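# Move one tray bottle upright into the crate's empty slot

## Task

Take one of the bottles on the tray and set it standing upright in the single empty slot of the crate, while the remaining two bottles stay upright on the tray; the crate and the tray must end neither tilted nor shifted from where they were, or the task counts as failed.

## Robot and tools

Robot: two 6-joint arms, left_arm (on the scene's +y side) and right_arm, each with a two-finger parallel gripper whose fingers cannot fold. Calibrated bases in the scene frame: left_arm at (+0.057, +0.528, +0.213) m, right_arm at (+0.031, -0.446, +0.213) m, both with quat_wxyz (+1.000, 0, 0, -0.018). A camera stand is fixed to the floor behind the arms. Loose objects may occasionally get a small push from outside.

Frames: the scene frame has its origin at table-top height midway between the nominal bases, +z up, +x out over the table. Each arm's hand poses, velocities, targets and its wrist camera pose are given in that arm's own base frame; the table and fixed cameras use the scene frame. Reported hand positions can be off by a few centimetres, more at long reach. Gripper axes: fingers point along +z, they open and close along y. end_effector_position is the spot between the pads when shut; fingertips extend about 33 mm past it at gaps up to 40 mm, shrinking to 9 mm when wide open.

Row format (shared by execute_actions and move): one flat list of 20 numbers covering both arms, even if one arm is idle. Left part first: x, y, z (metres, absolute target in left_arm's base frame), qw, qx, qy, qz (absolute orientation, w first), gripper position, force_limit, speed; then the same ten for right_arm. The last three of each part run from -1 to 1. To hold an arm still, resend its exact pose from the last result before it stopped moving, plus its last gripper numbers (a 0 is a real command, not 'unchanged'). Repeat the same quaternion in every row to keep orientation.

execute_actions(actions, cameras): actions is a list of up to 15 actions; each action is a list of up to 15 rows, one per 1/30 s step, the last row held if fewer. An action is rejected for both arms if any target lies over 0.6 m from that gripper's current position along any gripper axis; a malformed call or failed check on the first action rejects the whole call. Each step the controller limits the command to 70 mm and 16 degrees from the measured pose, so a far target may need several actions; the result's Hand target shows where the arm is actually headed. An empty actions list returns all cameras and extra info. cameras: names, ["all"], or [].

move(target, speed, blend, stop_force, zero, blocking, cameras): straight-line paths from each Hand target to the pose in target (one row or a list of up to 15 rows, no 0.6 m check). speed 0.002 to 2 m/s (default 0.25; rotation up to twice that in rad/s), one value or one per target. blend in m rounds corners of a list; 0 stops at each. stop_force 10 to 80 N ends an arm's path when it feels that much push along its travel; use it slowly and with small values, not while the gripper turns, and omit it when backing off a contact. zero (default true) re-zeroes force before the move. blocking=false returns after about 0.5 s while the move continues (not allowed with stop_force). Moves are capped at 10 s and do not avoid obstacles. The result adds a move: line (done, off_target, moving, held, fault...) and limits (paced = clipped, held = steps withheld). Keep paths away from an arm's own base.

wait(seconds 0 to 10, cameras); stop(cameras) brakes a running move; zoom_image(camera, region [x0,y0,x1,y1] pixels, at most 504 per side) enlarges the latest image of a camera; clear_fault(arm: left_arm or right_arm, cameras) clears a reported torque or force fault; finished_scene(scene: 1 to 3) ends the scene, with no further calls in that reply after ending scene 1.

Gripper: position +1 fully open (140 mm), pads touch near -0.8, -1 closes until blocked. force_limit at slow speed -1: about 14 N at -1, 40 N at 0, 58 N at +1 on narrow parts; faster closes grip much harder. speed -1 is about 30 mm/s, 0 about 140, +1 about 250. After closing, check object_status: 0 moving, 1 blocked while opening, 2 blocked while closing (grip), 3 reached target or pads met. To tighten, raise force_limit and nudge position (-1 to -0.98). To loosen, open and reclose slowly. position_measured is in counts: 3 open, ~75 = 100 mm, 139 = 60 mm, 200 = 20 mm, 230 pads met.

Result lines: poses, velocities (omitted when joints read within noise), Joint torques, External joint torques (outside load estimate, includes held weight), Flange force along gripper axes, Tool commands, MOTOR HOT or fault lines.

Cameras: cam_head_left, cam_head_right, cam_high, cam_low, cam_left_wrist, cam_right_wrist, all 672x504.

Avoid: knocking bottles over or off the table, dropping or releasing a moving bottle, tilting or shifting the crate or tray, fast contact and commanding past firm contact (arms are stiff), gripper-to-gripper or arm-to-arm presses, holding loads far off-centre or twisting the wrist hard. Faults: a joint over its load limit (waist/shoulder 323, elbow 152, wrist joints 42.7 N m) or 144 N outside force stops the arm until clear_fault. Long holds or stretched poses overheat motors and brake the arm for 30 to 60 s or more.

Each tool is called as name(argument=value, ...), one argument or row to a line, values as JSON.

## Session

execute_actions(
  actions=[],
)

Scene clock: 0.00 s.
left_arm: end_effector_position=(+0.3852, -0.7418, +0.1517) position_measured=3 object_status=3 end_effector_quat_wxyz=(-0.088, +0.696, +0.675, +0.226) | right_arm: end_effector_position=(+0.6499, -0.0006, +0.3220) position_measured=3 object_status=3 end_effector_quat_wxyz=(+0.000, +1.000, -0.001, -0.001)
Joint positions: left_arm=[-1.26 0.719 1.168 0.322 1.627 -1.272] | right_arm=[-0.054 0.164 1.604 0.001 1.374 1.518]
Joint velocities: within noise
Joint torques (N m): no reading
External joint torques (N m): no reading
Flange force (N): no reading
Hand target: left_arm +0.3852, -0.7418, +0.1517; -0.088, +0.696, +0.675, +0.226 | right_arm +0.6499, -0.0006, +0.3220; +0.000, +1.000, -0.001, -0.001
Tool commands: left_gripper/position=+1.0 left_gripper/force_limit=+1.0 left_gripper/speed=+1.0 right_gripper/position=+1.0 right_gripper/force_limit=+1.0 right_gripper/speed=+1.0

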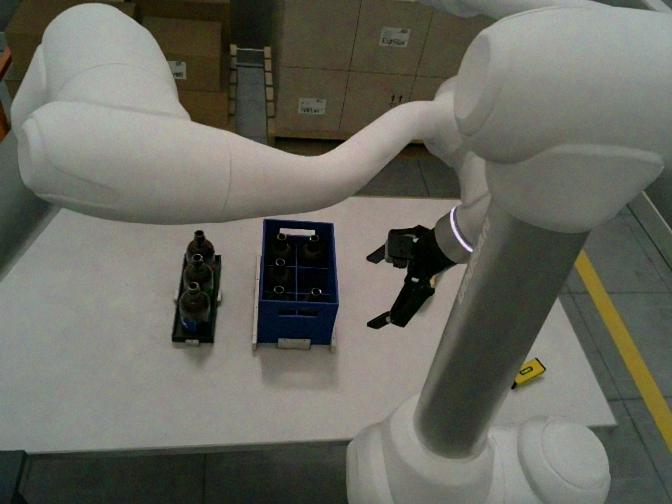

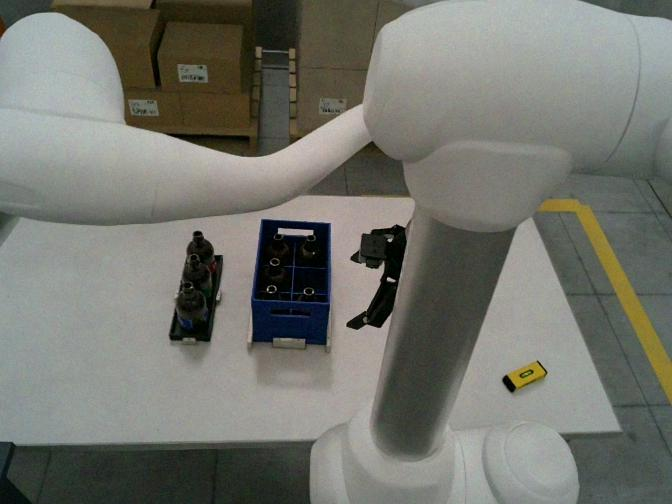

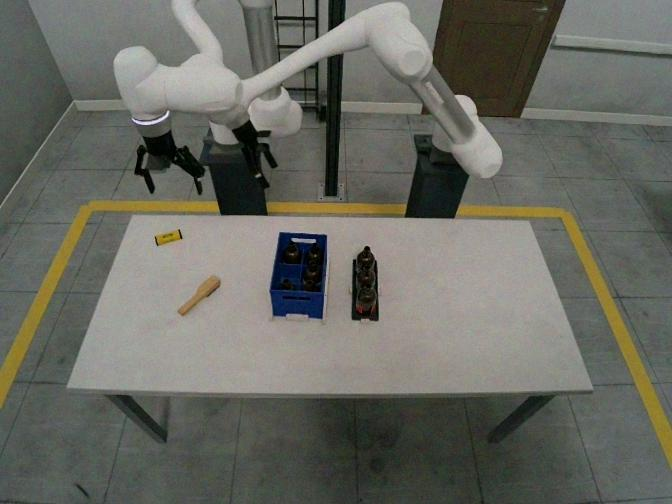

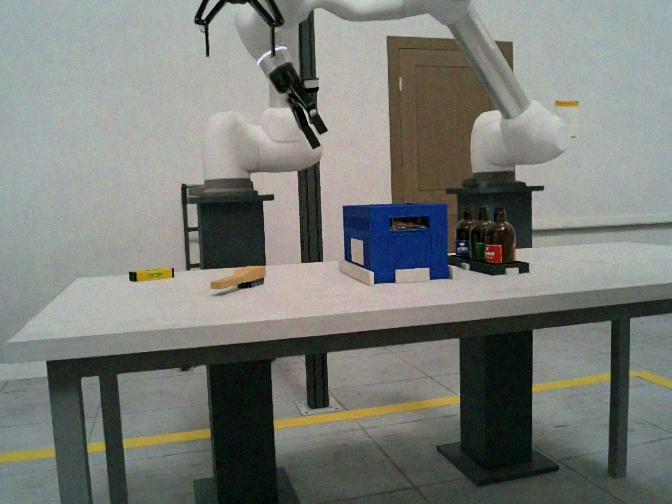

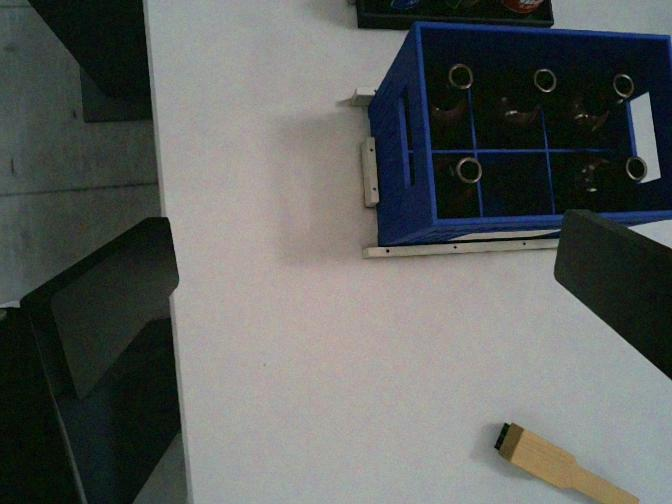

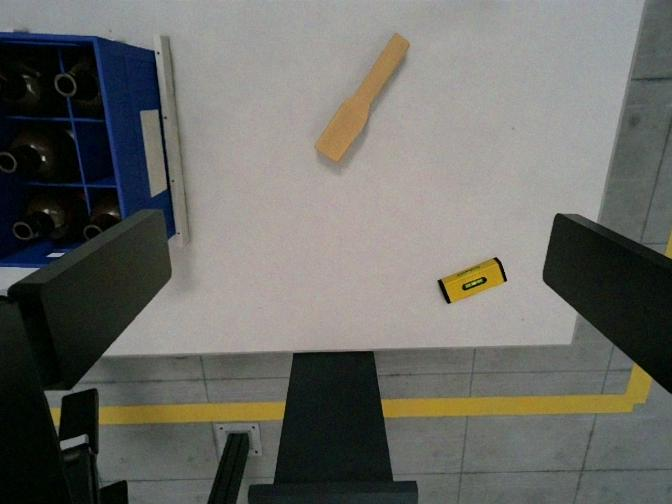

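move(
  target=[
    [0.45,-0.65,0.25,0,1,0,0,1,1,1,0.6499,-0.0006,0.3220,0,1,-0.001,-0.001,1,1,1],
    [0.60,-0.5,0.2,0,1,0,0,1,1,1,0.6499,-0.0006,0.3220,0,1,-0.001,-0.001,1,1,1],
  ],
  speed=0.5,
  blend=0.05,
  cameras=["cam_left_wrist"],
)

move(
  target=[0.537,-0.382,0.03,0,1,0,0,1,1,1,0.6499,-0.0006,0.3220,0,1,-0.001,-0.001,1,1,1],
  speed=0.3,
  cameras=["cam_left_wrist","cam_head_left"],
)

Scene clock: 13.50 s.
left_arm: end_effector_position=(+0.5999, -0.5001, +0.2000) position_measured=3 object_status=3 end_effector_quat_wxyz=(+0.000, +1.000, +0.000, +0.000) | right_arm: end_effector_position=(+0.6499, -0.0006, +0.3220) position_measured=3 object_status=3 end_effector_quat_wxyz=(+0.000, +1.000, -0.001, -0.001)
Joint positions: left_arm=[-0.739 0.42 1.489 0 1.232 0.832] | right_arm=[-0.054 0.164 1.604 0 1.375 1.519]
Joint torques (N m): left_arm=[1.68 -79 -41.48 3.84 -0.12 0.16] | right_arm=[-1.43 -64.85 -38.5 4.15 -0.28 0.51]
External joint torques (N m): left_arm=[-1.98 -2.87 1.78 0.25 0.07 -0.16] | right_arm=[1.34 7.38 -2.42 0.05 0.22 -0.51]
Flange force (N): left_arm=[-8.3 -3.3 0.3] | right_arm=[16.4 -1.3 -1.6]
Hand target: left_arm +0.6000, -0.5000, +0.2000; +0.000, +1.000, +0.000, +0.000 | right_arm +0.6499, -0.0006, +0.3220; +0.000, +1.000, -0.001, -0.001
Off the commanded pose: left_arm 0.000 m, 0 deg | right_arm 0.000 m, 0 deg.
move: done; limits=paced
Images, in order (width x height): cam_left_wrist 672x504.

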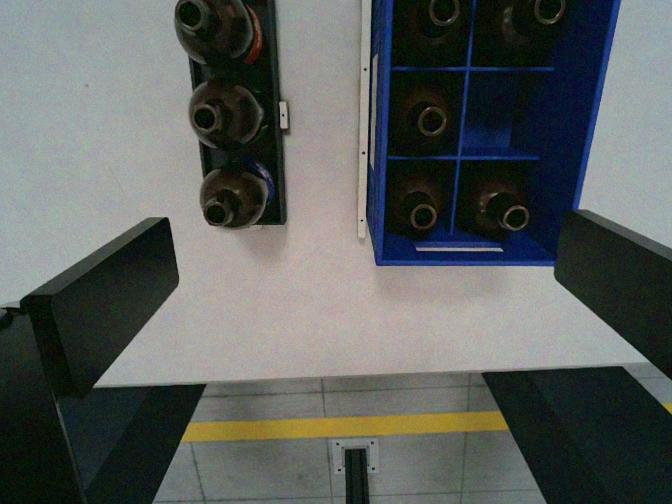

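Scene clock: 14.80 s.
left_arm: end_effector_position=(+0.5370, -0.3820, +0.0300) position_measured=3 object_status=3 end_effector_quat_wxyz=(+0.000, +1.000, +0.000, +0.000) | right_arm: end_effector_position=(+0.6499, -0.0006, +0.3220) position_measured=3 object_status=3 end_effector_quat_wxyz=(+0.000, +1.000, -0.001, -0.001)
Joint positions: left_arm=[-0.671 0.387 1.893 0 0.861 0.9] | right_arm=[-0.054 0.164 1.604 0 1.375 1.519]
Joint torques (N m): left_arm=[1.36 -68.33 -33.34 3.15 0.08 0] | right_arm=[-1.35 -64.75 -38.58 4.14 -0.32 0.57]
External joint torques (N m): left_arm=[-1.53 -2.66 1.32 0.15 -0.14 0] | right_arm=[1.19 7.15 -2.19 0.04 0.28 -0.57]
Flange force (N): left_arm=[-6.5 -1.8 -1.9] | right_arm=[15.6 -1.0 -1.4]
Hand target: left_arm +0.5370, -0.3820, +0.0300; +0.000, +1.000, +0.000, +0.000 | right_arm +0.6499, -0.0006, +0.3220; +0.000, +1.000, -0.001, -0.001
Off the commanded pose: left_arm 0.000 m, 0 deg | right_arm 0.000 m, 0 deg.
move: done
Images, in order (width x height): cam_head_left 672x504, cam_left_wrist 672x504.

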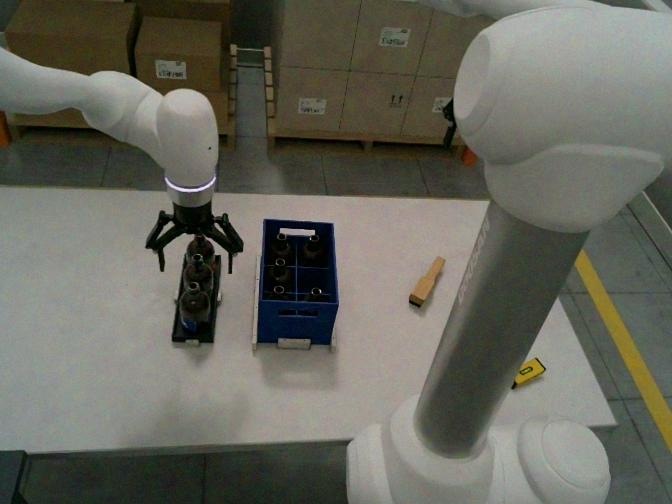

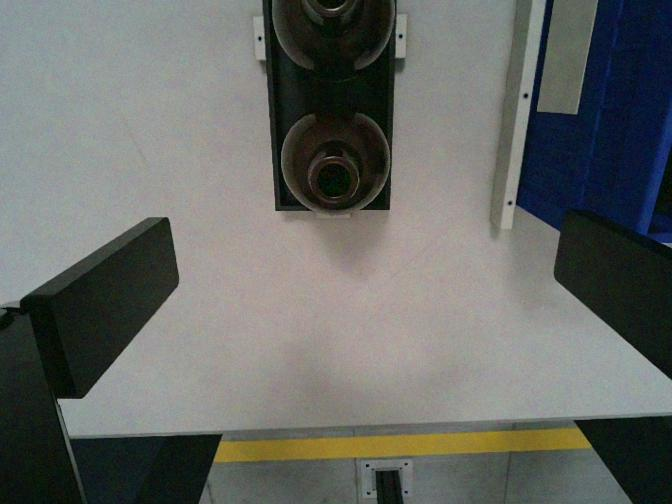

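move(
  target=[
    [0.542,-0.371,-0.052,0,1,0,0,1,1,1,0.6499,-0.0006,0.3220,0,1,-0.001,-0.001,1,1,1],
    [0.542,-0.371,-0.052,0,1,0,0,-1,0.2,-0.85,0.6499,-0.0006,0.3220,0,1,-0.001,-0.001,1,1,1],
  ],
  speed=0.25,
)

wait(
  seconds=1.2,
  cameras=["cam_left_wrist","cam_low"],
)

Scene clock: 24.17 s.
left_arm: end_effector_position=(+0.5420, -0.3710, -0.0520) position_measured=188 object_status=0 end_effector_quat_wxyz=(+0.000, +1.000, +0.000, +0.000) | right_arm: end_effector_position=(+0.6499, -0.0006, +0.3220) position_measured=3 object_status=3 end_effector_quat_wxyz=(+0.000, +1.000, -0.001, -0.001)
Joint positions: left_arm=[-0.653 0.483 1.94 0 0.718 0.918] | right_arm=[-0.054 0.164 1.604 0 1.375 1.519]
Joint torques (N m): left_arm=[-0.12 -69.11 -27.21 2.49 -0.33 0.06] | right_arm=[-1.37 -64.84 -38.45 4.13 -0.25 0.53]
External joint torques (N m): left_arm=[-0.03 -6.48 -0.48 0.36 0.27 -0.06] | right_arm=[1.32 6.79 -2.45 0.06 0.21 -0.53]
Flange force (N): left_arm=[-5.2 -3.4 -9.1] | right_arm=[15.5 -1.2 -1.8]
Hand target: left_arm +0.5420, -0.3710, -0.0520; +0.000, +1.000, +0.000, +0.000 | right_arm +0.6499, -0.0006, +0.3220; +0.000, +1.000, -0.001, -0.001
Off the commanded pose: left_arm 0.000 m, 0 deg | right_arm 0.000 m, 0 deg.
move: done

Scene clock: 25.37 s.
left_arm: end_effector_position=(+0.5420, -0.3710, -0.0520) position_measured=188 object_status=2 end_effector_quat_wxyz=(+0.000, +1.000, +0.000, +0.000) | right_arm: end_effector_position=(+0.6499, -0.0006, +0.3220) position_measured=3 object_status=3 end_effector_quat_wxyz=(+0.000, +1.000, -0.001, -0.001)
Joint positions: left_arm=[-0.653 0.483 1.94 0 0.718 0.918] | right_arm=[-0.054 0.164 1.604 0 1.375 1.519]
Joint torques (N m): left_arm=[0.73 -69.17 -27.08 2.43 -0.29 0.06] | right_arm=[-1.12 -64.83 -38.57 4.18 -0.28 0.51]
External joint torques (N m): left_arm=[-0.88 -6.54 -0.69 0.42 0.24 -0.06] | right_arm=[0.89 7.52 -2.13 -0.01 0.23 -0.51]
Flange force (N): left_arm=[-5.7 -2.2 -9.2] | right_arm=[16.0 -0.6 -1.2]
Hand target: left_arm +0.5420, -0.3710, -0.0520; +0.000, +1.000, +0.000, +0.000 | right_arm +0.6499, -0.0006, +0.3220; +0.000, +1.000, -0.001, -0.001
Tool commands: left_gripper/position=-1.0 left_gripper/force_limit=+0.2 left_gripper/speed=-0.85 right_gripper/position=+1.0 right_gripper/force_limit=+1.0 right_gripper/speed=+1.0
Off the commanded pose: left_arm 0.000 m, 0 deg | right_arm 0.000 m, 0 deg.
wait: 1.20 s; at rest by 0.17 s
Images, in order (width x height): cam_low 672x504, cam_left_wrist 672x504.

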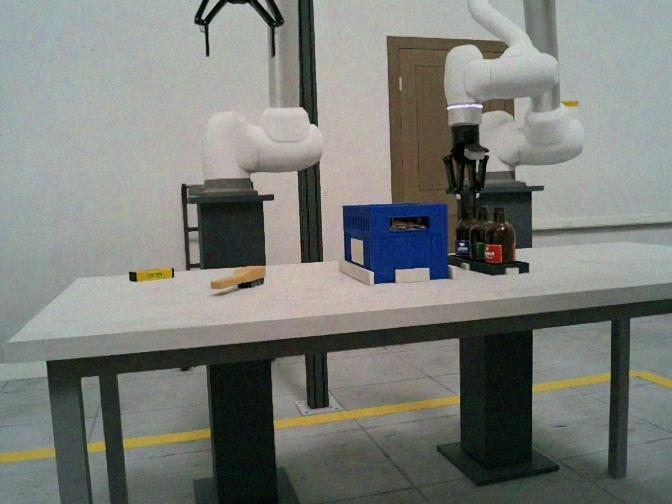

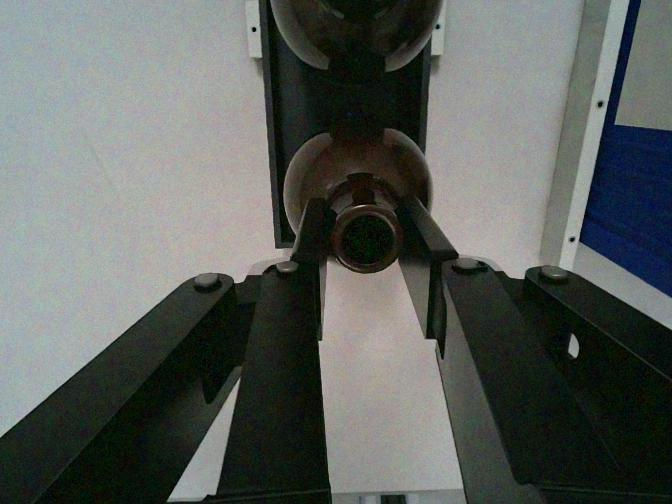

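Lift and hover at scene-2's final hover (z .125+margin), compare.

move(
  target=[
    [0.542,-0.371,0.15,0,1,0,0,-1,0.2,-0.85,0.6499,-0.0006,0.3220,0,1,-0.001,-0.001,1,1,1],
    [0.602,-0.660,0.15,0,1,0,0,-1,0.2,-0.85,0.6499,-0.0006,0.3220,0,1,-0.001,-0.001,1,1,1],
    [0.602,-0.660,0.125,0,1,0,0,-1,0.2,-0.85,0.6499,-0.0006,0.3220,0,1,-0.001,-0.001,1,1,1],
  ],
  speed=[0.2,0.2,0.05],
  blend=[0.03,0,0],
  cameras=["cam_left_wrist","cam_head_left","cam_head_right","cam_low"],
)

Scene clock: 33.37 s.
left_arm: end_effector_position=(+0.6020, -0.6600, +0.1251) position_measured=188 object_status=2 end_effector_quat_wxyz=(+0.000, +1.000, +0.000, +0.000) | right_arm: end_effector_position=(+0.6499, -0.0006, +0.3220) position_measured=3 object_status=3 end_effector_quat_wxyz=(+0.000, +1.000, -0.001, -0.001)
Joint positions: left_arm=[-0.87 0.636 1.289 0 1.217 0.701] | right_arm=[-0.054 0.164 1.604 0 1.375 1.519]
Joint torques (N m): left_arm=[0.78 -99.7 -42.83 3.9 -0.12 0.04] | right_arm=[-1.09 -64.9 -38.46 4.12 -0.31 0.52]
External joint torques (N m): left_arm=[-0.88 -1.3 3.3 0.19 0.08 -0.04] | right_arm=[0.98 7.28 -2.48 0.07 0.26 -0.52]
Flange force (N): left_arm=[-8.1 -7.3 2.1] | right_arm=[16.3 -0.7 -1.8]
Hand target: left_arm +0.6020, -0.6600, +0.1250; +0.000, +1.000, +0.000, +0.000 | right_arm +0.6499, -0.0006, +0.3220; +0.000, +1.000, -0.001, -0.001
Off the commanded pose: left_arm 0.000 m, 0 deg | right_arm 0.000 m, 0 deg.
move: done
Images, in order (width x height): cam_head_left 672x504, cam_head_right 672x504, cam_low 672x504, cam_left_wrist 672x504.

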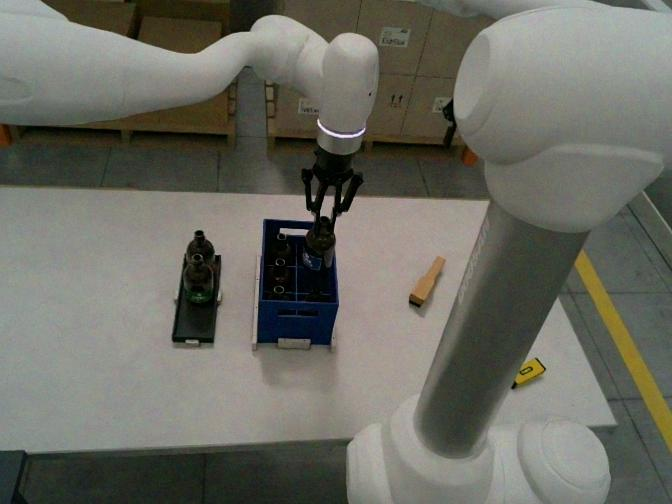

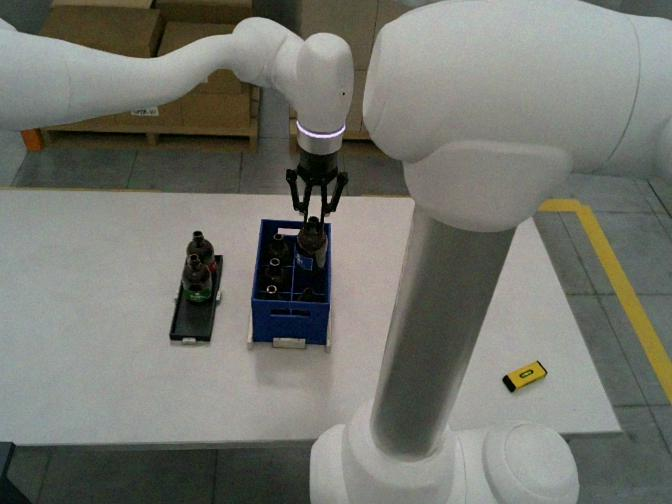

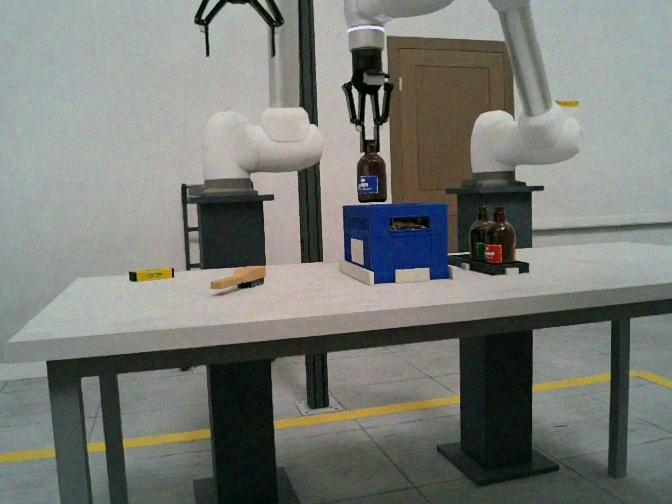

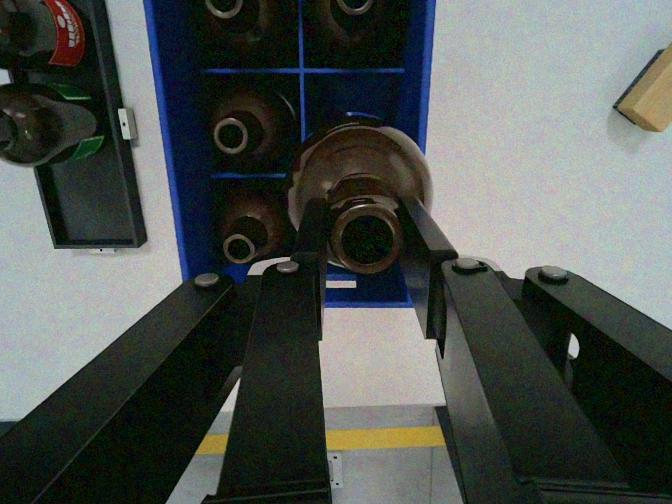

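move(
  target=[0.618,-0.661,0.125,0,1,0,0,-1,0.2,-0.85,0.6499,-0.0006,0.3220,0,1,-0.001,-0.001,1,1,1],
  speed=0.1,
)

move(
  target=[0.618,-0.661,-0.056,0,1,0,0,-1,0.2,-0.85,0.6499,-0.0006,0.3220,0,1,-0.001,-0.001,1,1,1],
  speed=0.035,
  stop_force=12,
  cameras=["cam_left_wrist","cam_head_left","cam_low"],
)

Scene clock: 40.67 s.
left_arm: end_effector_position=(+0.6179, -0.6610, +0.1250) position_measured=188 object_status=2 end_effector_quat_wxyz=(+0.000, +1.000, +0.000, +0.000) | right_arm: end_effector_position=(+0.6499, -0.0006, +0.3220) position_measured=3 object_status=3 end_effector_quat_wxyz=(+0.000, +1.000, -0.001, -0.001)
Joint positions: left_arm=[-0.857 0.654 1.257 0 1.23 0.714] | right_arm=[-0.054 0.164 1.604 0 1.375 1.519]
Joint torques (N m): left_arm=[1.34 -101.7 -42.55 3.77 -0.05 0.04] | right_arm=[-1.22 -64.8 -38.54 4.11 -0.29 0.53]
External joint torques (N m): left_arm=[-1.65 -0.94 2.82 0.33 0 -0.04] | right_arm=[1.01 6.41 -2.55 0.1 0.25 -0.53]
Flange force (N): left_arm=[-7.7 -5.5 2.1] | right_arm=[15.1 -0.8 -2.1]
Hand target: left_arm +0.6180, -0.6610, +0.1250; +0.000, +1.000, +0.000, +0.000 | right_arm +0.6499, -0.0006, +0.3220; +0.000, +1.000, -0.001, -0.001
Off the commanded pose: left_arm 0.000 m, 0 deg | right_arm 0.000 m, 0 deg.
move: done

Scene clock: 46.80 s.
left_arm: end_effector_position=(+0.6181, -0.6611, -0.0492) position_measured=188 object_status=2 end_effector_quat_wxyz=(+0.000, +1.000, +0.000, +0.000) | right_arm: end_effector_position=(+0.6499, -0.0006, +0.3220) position_measured=3 object_status=3 end_effector_quat_wxyz=(+0.000, +1.000, -0.001, -0.001)
Joint positions: left_arm=[-0.857 0.784 1.37 0 0.986 0.714] | right_arm=[-0.054 0.164 1.604 0 1.375 1.519]
Joint torques (N m): left_arm=[-5.08 -68.55 -17.87 1.52 -0.41 0.08] | right_arm=[-1.26 -64.75 -38.5 4.13 -0.3 0.53]
External joint torques (N m): left_arm=[4.89 -39.08 -16.92 2.08 0.38 -0.09] | right_arm=[0.99 7.06 -2.52 0.07 0.25 -0.53]
Flange force (N): left_arm=[-1.5 -9.4 -42.5] | right_arm=[16.0 -0.7 -1.9]
Hand target: left_arm +0.6181, -0.6611, -0.0492; +0.000, +1.000, +0.000, +0.000 | right_arm +0.6499, -0.0006, +0.3220; +0.000, +1.000, -0.001, -0.001
Off the commanded pose: left_arm 0.007 m, 0 deg | right_arm 0.000 m, 0 deg.
move: contact (left_arm)
Images, in order (width x height): cam_head_left 672x504, cam_low 672x504, cam_left_wrist 672x504.

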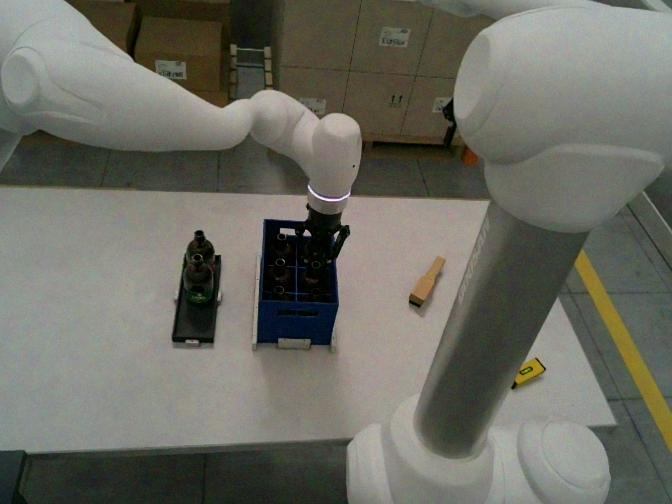

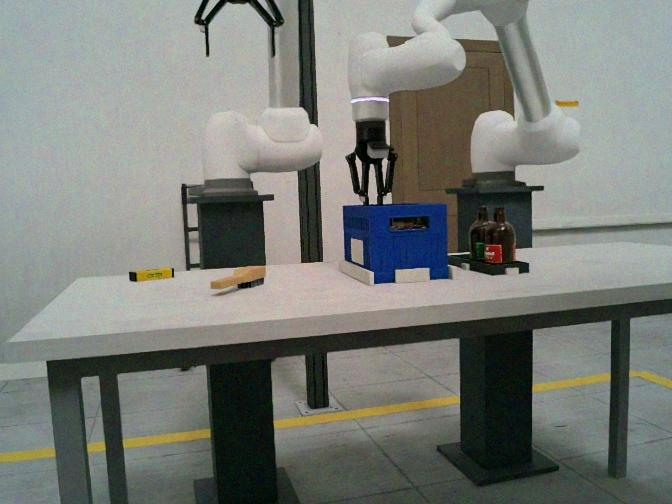

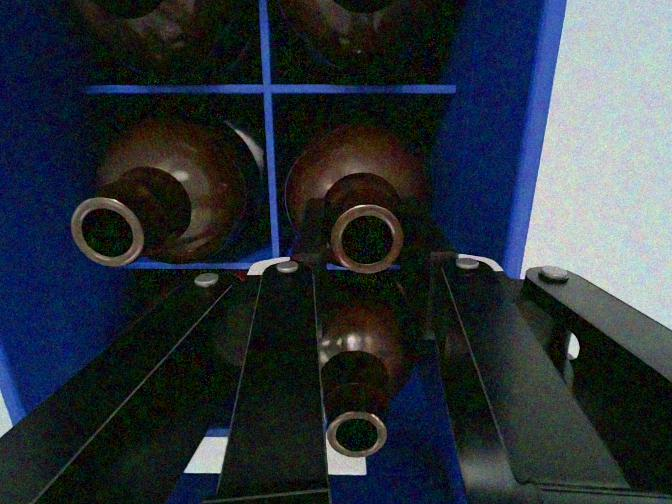

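move(
  target=[
    [0.618,-0.661,-0.0488,0,1,0,0,-0.3,0.2,-1,0.6499,-0.0006,0.3220,0,1,-0.001,-0.001,1,1,1],
    [0.618,-0.661,0.12,0,1,0,0,-0.3,0.2,-1,0.6499,-0.0006,0.3220,0,1,-0.001,-0.001,1,1,1],
  ],
  speed=0.12,
  cameras=["cam_left_wrist","cam_low"],
)

Scene clock: 53.57 s.
left_arm: end_effector_position=(+0.6180, -0.6610, +0.1199) position_measured=167 object_status=3 end_effector_quat_wxyz=(+0.000, +1.000, +0.000, +0.000) | right_arm: end_effector_position=(+0.6499, -0.0006, +0.3220) position_measured=3 object_status=3 end_effector_quat_wxyz=(+0.000, +1.000, -0.001, -0.001)
Joint positions: left_arm=[-0.857 0.657 1.262 0 1.222 0.714] | right_arm=[-0.054 0.164 1.604 0 1.375 1.519]
Joint torques (N m): left_arm=[0.22 -99.27 -40.84 3.9 -0.15 0.12] | right_arm=[-1.1 -64.91 -38.61 4.13 -0.3 0.53]
External joint torques (N m): left_arm=[-0.42 -3.14 1.41 0.17 0.1 -0.12] | right_arm=[0.58 7.1 -2.23 0.03 0.26 -0.53]
Flange force (N): left_arm=[-6.4 -6.0 -0.7] | right_arm=[15.5 -0.1 -1.5]
Hand target: left_arm +0.6180, -0.6610, +0.1200; +0.000, +1.000, +0.000, +0.000 | right_arm +0.6499, -0.0006, +0.3220; +0.000, +1.000, -0.001, -0.001
Off the commanded pose: left_arm 0.000 m, 0 deg | right_arm 0.000 m, 0 deg.
move: done
Images, in order (width x height): cam_low 672x504, cam_left_wrist 672x504.

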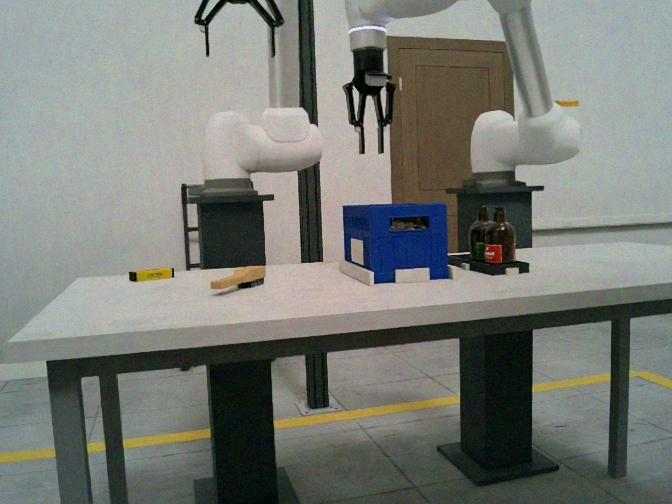

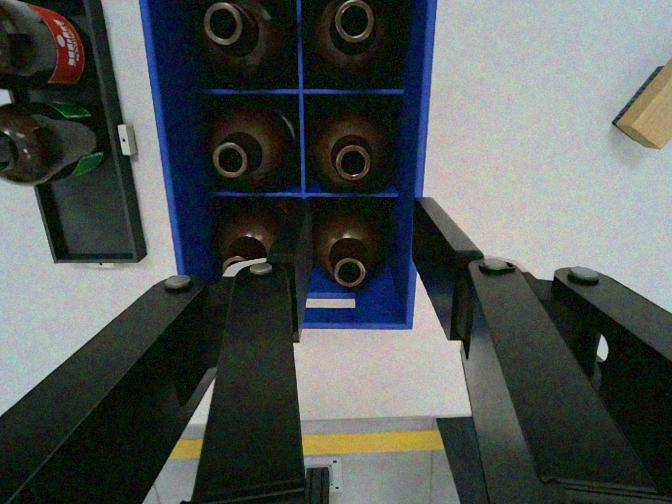

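finished_scene(
  scene=3,
)

The scene is finished: the task was done.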